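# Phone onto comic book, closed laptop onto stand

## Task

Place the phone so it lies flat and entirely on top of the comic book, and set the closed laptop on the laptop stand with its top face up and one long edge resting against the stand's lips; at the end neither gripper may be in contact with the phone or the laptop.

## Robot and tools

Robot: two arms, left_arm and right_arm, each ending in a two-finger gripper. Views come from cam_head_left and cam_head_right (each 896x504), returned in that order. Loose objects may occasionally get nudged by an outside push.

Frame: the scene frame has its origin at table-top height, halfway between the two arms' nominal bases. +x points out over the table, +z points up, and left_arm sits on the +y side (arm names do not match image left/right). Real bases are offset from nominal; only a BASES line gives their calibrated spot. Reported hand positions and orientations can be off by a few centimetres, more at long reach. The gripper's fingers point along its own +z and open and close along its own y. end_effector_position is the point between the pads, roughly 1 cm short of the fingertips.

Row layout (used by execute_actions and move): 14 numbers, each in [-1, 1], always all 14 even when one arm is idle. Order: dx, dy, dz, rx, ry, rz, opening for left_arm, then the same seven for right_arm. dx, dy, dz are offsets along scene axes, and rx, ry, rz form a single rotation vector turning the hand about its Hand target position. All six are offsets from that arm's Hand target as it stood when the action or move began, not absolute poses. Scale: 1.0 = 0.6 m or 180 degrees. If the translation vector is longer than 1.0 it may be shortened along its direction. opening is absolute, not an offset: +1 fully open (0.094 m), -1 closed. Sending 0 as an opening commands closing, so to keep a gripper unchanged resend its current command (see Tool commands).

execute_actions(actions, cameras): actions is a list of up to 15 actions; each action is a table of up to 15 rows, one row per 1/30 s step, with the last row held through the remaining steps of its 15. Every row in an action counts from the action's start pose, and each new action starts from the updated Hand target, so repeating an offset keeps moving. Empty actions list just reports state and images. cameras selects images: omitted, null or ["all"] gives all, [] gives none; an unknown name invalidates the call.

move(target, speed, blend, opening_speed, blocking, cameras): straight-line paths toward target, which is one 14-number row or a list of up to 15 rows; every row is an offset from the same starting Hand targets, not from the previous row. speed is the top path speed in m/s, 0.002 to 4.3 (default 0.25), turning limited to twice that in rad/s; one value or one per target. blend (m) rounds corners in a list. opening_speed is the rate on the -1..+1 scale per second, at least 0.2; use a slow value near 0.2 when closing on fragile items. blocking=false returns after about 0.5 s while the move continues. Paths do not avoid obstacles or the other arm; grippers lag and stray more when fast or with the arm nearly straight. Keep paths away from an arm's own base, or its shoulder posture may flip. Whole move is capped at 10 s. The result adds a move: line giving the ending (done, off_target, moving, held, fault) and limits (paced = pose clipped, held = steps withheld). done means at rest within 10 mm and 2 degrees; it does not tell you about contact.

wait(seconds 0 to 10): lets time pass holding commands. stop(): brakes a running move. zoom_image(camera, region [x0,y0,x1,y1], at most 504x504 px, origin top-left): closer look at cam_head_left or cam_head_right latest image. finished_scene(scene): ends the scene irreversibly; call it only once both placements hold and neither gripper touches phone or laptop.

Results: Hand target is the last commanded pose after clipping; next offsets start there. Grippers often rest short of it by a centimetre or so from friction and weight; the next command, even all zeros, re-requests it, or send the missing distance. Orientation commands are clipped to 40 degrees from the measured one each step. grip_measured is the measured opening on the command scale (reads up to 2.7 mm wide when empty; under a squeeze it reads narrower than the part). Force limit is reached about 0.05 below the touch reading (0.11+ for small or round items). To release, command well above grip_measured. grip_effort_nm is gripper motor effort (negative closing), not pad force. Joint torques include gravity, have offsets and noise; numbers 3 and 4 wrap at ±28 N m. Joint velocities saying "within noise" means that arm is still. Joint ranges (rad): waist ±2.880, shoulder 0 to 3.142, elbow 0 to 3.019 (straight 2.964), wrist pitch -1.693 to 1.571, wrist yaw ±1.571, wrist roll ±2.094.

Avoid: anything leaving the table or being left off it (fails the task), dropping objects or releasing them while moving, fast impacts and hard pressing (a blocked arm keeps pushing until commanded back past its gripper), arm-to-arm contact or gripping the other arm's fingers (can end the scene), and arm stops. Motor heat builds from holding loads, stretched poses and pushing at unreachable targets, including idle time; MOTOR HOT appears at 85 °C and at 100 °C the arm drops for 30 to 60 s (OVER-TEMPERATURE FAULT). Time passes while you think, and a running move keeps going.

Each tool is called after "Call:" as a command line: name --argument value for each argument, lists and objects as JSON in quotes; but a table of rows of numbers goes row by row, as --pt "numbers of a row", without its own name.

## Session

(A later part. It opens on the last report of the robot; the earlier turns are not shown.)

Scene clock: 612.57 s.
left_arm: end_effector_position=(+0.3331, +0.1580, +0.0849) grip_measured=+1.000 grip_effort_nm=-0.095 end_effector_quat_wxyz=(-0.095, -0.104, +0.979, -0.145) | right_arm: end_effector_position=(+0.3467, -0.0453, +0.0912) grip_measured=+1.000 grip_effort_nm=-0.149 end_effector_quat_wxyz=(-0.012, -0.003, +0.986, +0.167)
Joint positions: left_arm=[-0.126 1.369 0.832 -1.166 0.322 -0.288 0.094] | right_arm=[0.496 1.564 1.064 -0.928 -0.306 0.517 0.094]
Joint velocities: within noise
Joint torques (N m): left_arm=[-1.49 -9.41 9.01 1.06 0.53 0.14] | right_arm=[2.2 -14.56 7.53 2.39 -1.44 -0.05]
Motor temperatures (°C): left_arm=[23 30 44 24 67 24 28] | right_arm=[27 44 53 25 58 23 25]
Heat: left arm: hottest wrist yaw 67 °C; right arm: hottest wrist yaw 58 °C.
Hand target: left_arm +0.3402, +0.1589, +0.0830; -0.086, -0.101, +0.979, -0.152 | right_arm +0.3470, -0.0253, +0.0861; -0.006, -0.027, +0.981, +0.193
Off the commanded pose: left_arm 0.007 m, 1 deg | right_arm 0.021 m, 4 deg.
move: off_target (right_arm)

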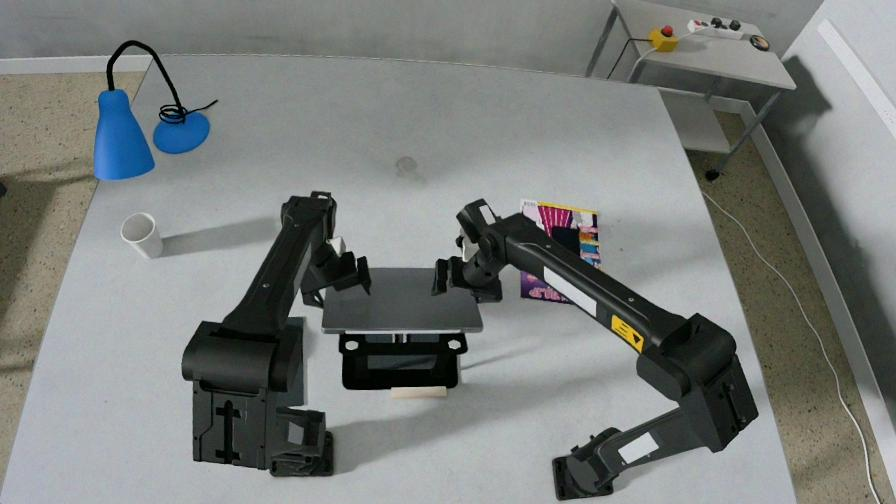

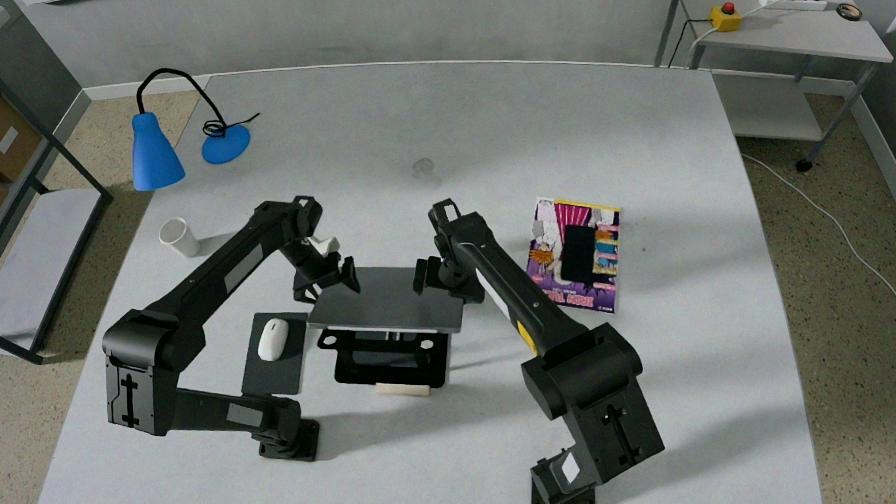

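Call:
move --pt "0.0 0.04 -0.02 0 0 0 1 0.0 -0.05 -0.02 0 0 0 1" --pt "0.0 0.14 -0.02 0 0 0 1 0.0 -0.16 -0.02 0 0 0 1" --speed 0.04

Call:
zoom_image --camera "cam_head_left" --region '[280, 180, 540, 420]'

Call:
zoom_image --camera "cam_head_right" --region '[270, 180, 530, 420]'

Scene clock: 618.10 s.
left_arm: end_effector_position=(+0.3395, +0.2382, +0.0715) grip_measured=+1.000 grip_effort_nm=-0.081 end_effector_quat_wxyz=(-0.082, -0.099, +0.980, -0.152) | right_arm: end_effector_position=(+0.3543, -0.1133, +0.0756) grip_measured=+1.000 grip_effort_nm=-0.081 end_effector_quat_wxyz=(+0.001, -0.030, +0.980, +0.195)
Joint positions: left_arm=[0.121 1.412 0.832 -1.175 0.295 -0.025 0.094] | right_arm=[0.322 1.53 0.967 -0.886 -0.374 0.29 0.094]
Joint velocities: within noise
Joint torques (N m): left_arm=[-0.44 -9.7 8.91 -0.43 0.1 0.17] | right_arm=[-0.44 -15.74 6.31 -0.09 -0.2 0.07]
Motor temperatures (°C): left_arm=[23 29 43 24 60 24 28] | right_arm=[27 43 52 25 52 23 25]
Heat: left arm: hottest wrist yaw 60 °C; right arm: hottest elbow 52 °C.
Hand target: left_arm +0.3402, +0.2429, +0.0710; -0.086, -0.101, +0.979, -0.152 | right_arm +0.3471, -0.1212, +0.0741; -0.006, -0.028, +0.981, +0.193
Off the commanded pose: left_arm 0.005 m, 1 deg | right_arm 0.011 m, 1 deg.
move: off_target (right_arm)

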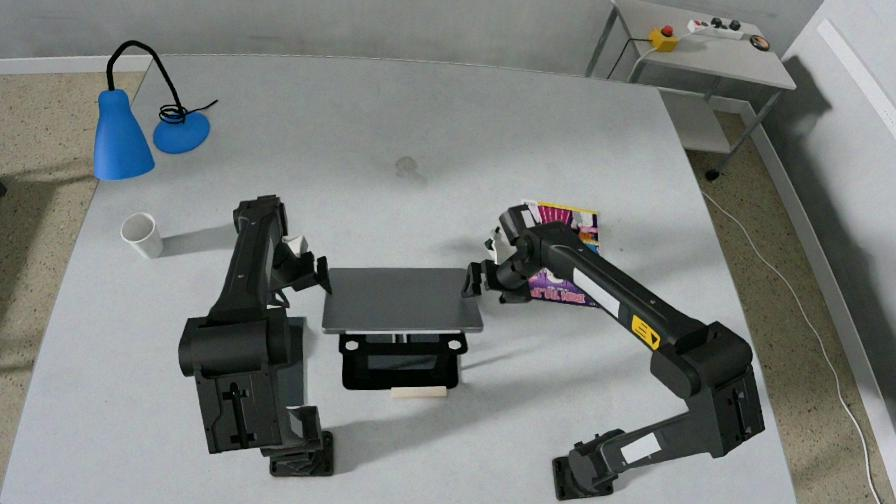

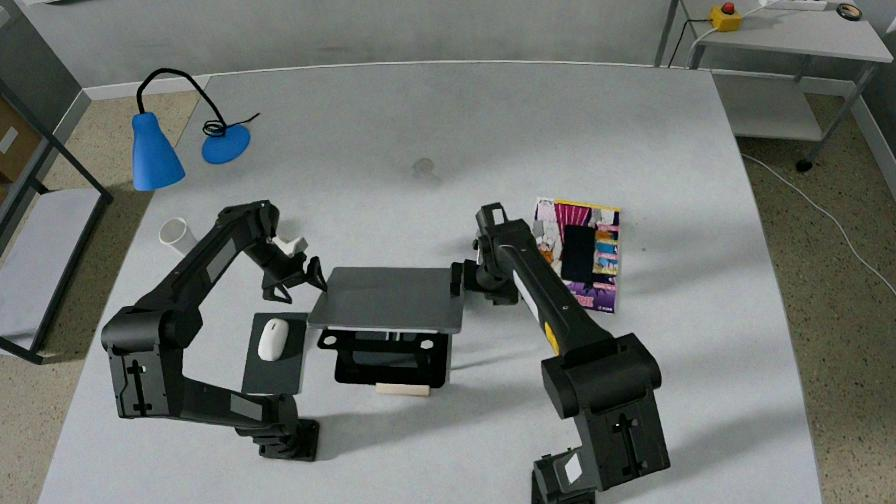

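Scaled by 1.938.

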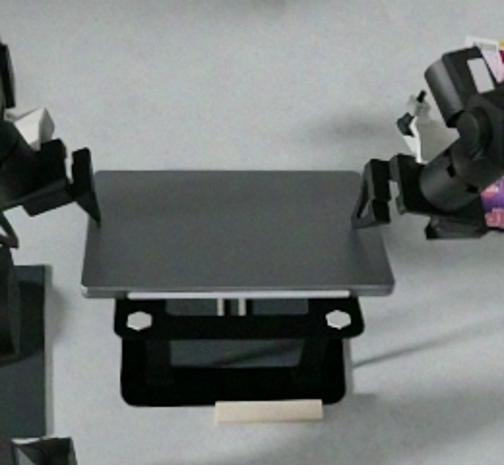

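Scaled by 1.938.

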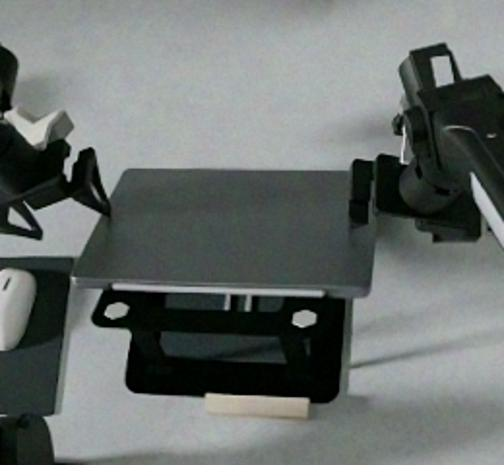

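Call:
move --pt "0 0.09 0 0 0 0 1 0 -0.08 0 0 0 0 1" --pt "-0.03 0.11 0.3 0 0 0 1 -0.03 -0.1 0.3 0 0 0 1" --speed '[0.08, 0.2]'

Call:
zoom_image --camera "cam_head_left" --region '[280, 180, 540, 420]'

Call:
zoom_image --camera "cam_head_right" --region '[270, 180, 530, 420]'

Scene clock: 628.83 s.
left_arm: end_effector_position=(+0.3091, +0.2987, +0.2276) grip_measured=+1.000 grip_effort_nm=-0.085 end_effector_quat_wxyz=(-0.076, -0.107, +0.980, -0.147) | right_arm: end_effector_position=(+0.3137, -0.1795, +0.2326) grip_measured=+1.000 grip_effort_nm=-0.076 end_effector_quat_wxyz=(-0.029, -0.026, +0.981, +0.188)
Joint positions: left_arm=[0.321 1.219 1.095 -1.67 0.249 0.161 0.094] | right_arm=[0.182 1.287 1.163 -1.444 -0.383 0.136 0.094]
Joint velocities: within noise
Joint torques (N m): left_arm=[-0.79 -9 15.47 -0.39 0.07 0.14] | right_arm=[-0.5 -11.16 12.9 -0.23 -0.26 0.05]
Motor temperatures (°C): left_arm=[23 29 42 24 51 24 28] | right_arm=[27 42 50 25 44 23 25]
Heat: left arm: hottest wrist yaw 51 °C; right arm: hottest elbow 50 °C.
Hand target: left_arm +0.3221, +0.3089, +0.2509; -0.086, -0.101, +0.979, -0.152 | right_arm +0.3291, -0.1813, +0.2540; -0.006, -0.027, +0.981, +0.193
Off the commanded pose: left_arm 0.029 m, 1 deg | right_arm 0.026 m, 3 deg.
joint sent to its limit (left arm) — joint 4 (wrist pitch), lower limit. The joint targets are off in orientation, not in position.
move: off_target (left_arm, right_arm)

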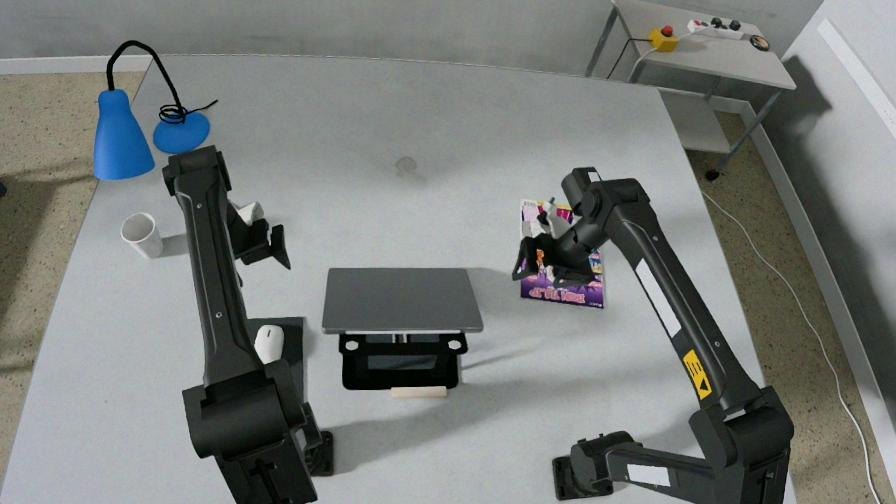

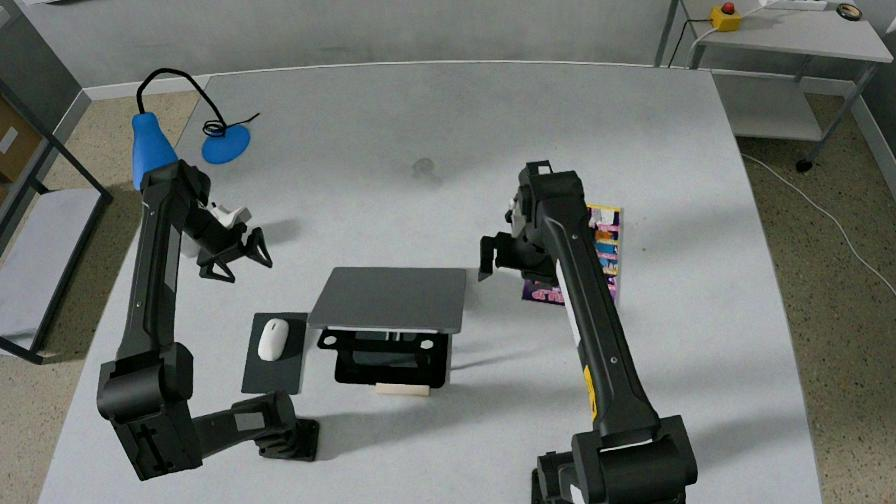

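Scaled by 1.938.

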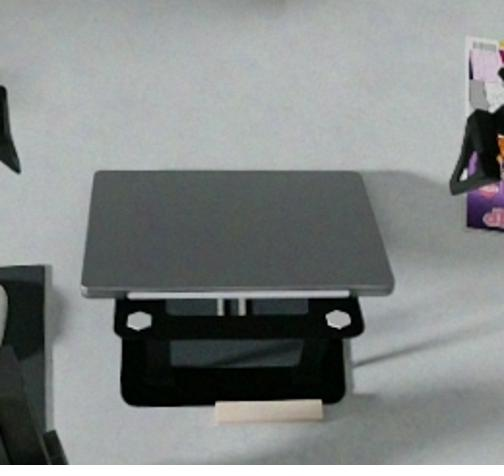

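Scaled by 1.938.

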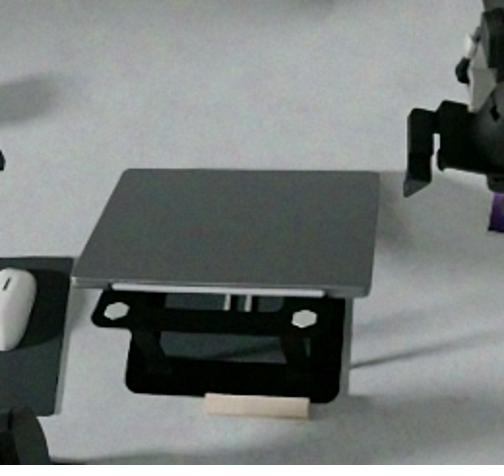

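Call:
zoom_image --camera "cam_head_left" --region '[320, 255, 480, 345]'

Call:
zoom_image --camera "cam_head_right" --region '[300, 255, 480, 355]'

Call:
zoom_image --camera "cam_head_left" --region '[500, 180, 640, 320]'

Scaled by 3.150.

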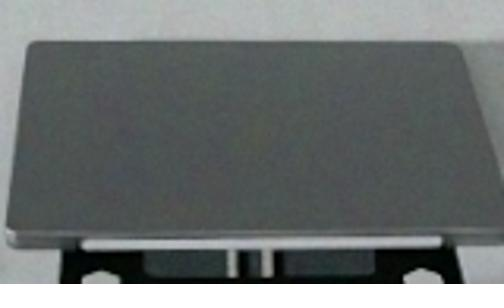

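Scaled by 2.800.

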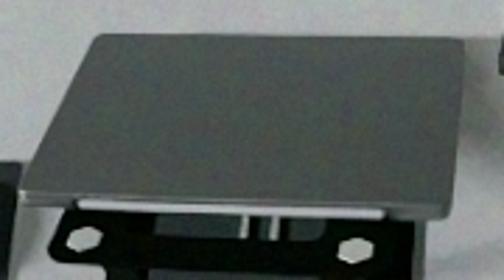

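Scaled by 3.600.

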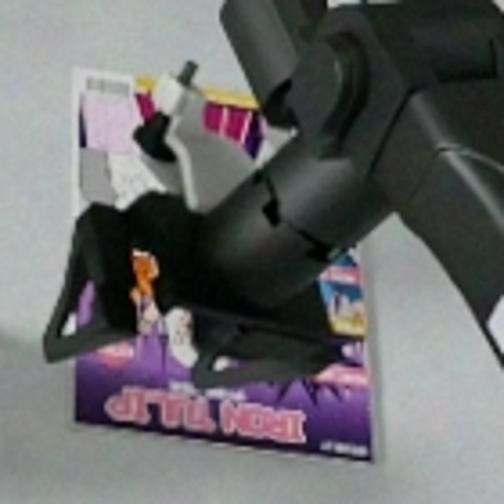

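Call:
move --target '[0, 0, 0, 0,0,0, 1, -0.25, -0.12, 0.0, 0,0,0, 1]' --speed 0.25

Call:
zoom_image --camera "cam_head_left" --region '[490, 180, 630, 320]'

Scene clock: 636.90 s.
left_arm: end_effector_position=(+0.3090, +0.2988, +0.2276) grip_measured=+1.000 grip_effort_nm=-0.081 end_effector_quat_wxyz=(-0.076, -0.107, +0.980, -0.147) | right_arm: end_effector_position=(+0.1845, -0.2508, +0.2596) grip_measured=+1.000 grip_effort_nm=-0.081 end_effector_quat_wxyz=(+0.004, -0.032, +0.981, +0.191)
Joint positions: left_arm=[0.321 1.219 1.095 -1.67 0.248 0.161 0.094] | right_arm=[-0.031 0.884 0.953 -1.655 -0.384 -0.094 0.094]
Joint velocities: within noise
Joint torques (N m): left_arm=[-0.5 -9.11 15.45 -0.61 0.04 0.12] | right_arm=[-0.38 -4.72 7.61 -0.2 -0.28 0.07]
Motor temperatures (°C): left_arm=[23 29 44 24 47 24 28] | right_arm=[27 41 50 25 42 23 25]
Heat: left arm: hottest wrist yaw 47 °C; right arm: hottest elbow 50 °C.
Hand target: left_arm +0.3221, +0.3089, +0.2509; -0.086, -0.101, +0.979, -0.152 | right_arm +0.1791, -0.2532, +0.2540; -0.006, -0.027, +0.981, +0.193
Off the commanded pose: left_arm 0.029 m, 1 deg | right_arm 0.008 m, 1 deg.
joint sent to its limit (left arm) — joint 4 (wrist pitch), lower limit. The joint targets are off in orientation, not in position.
move: off_target (left_arm)

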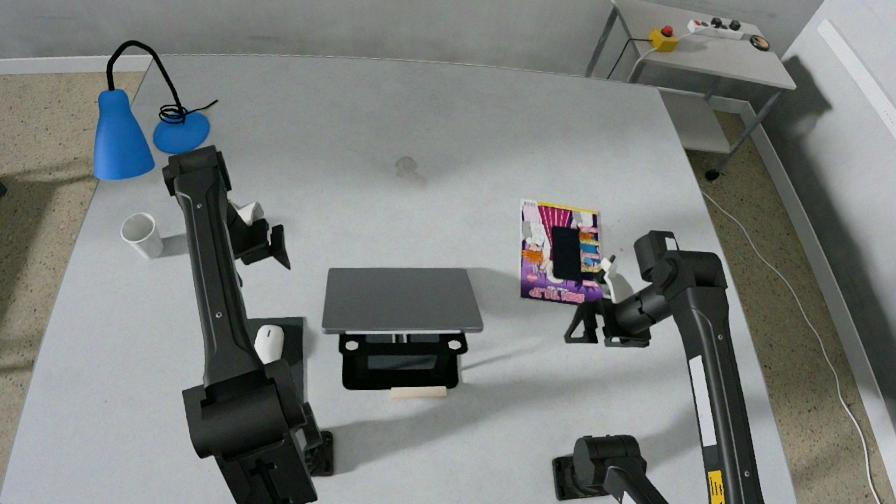

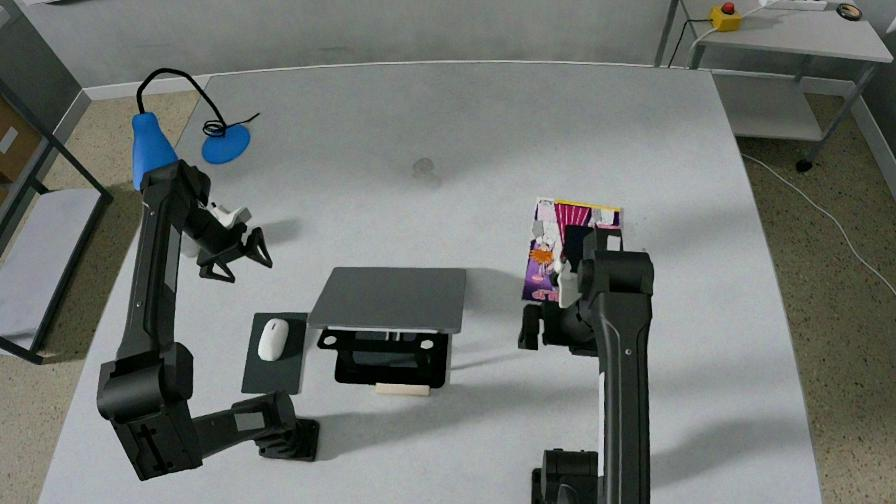

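Scaled by 3.600.

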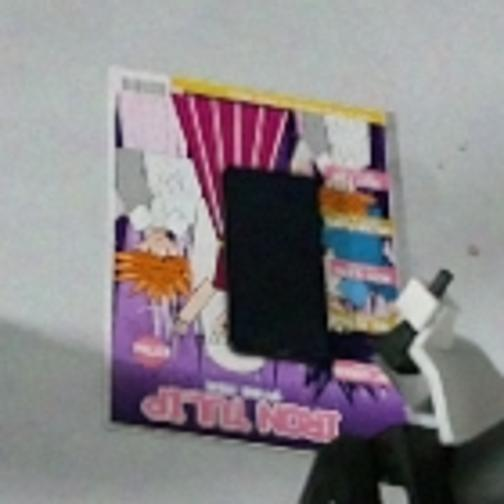

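Call:
finished_scene --scene 2

The scene is finished: the task was done.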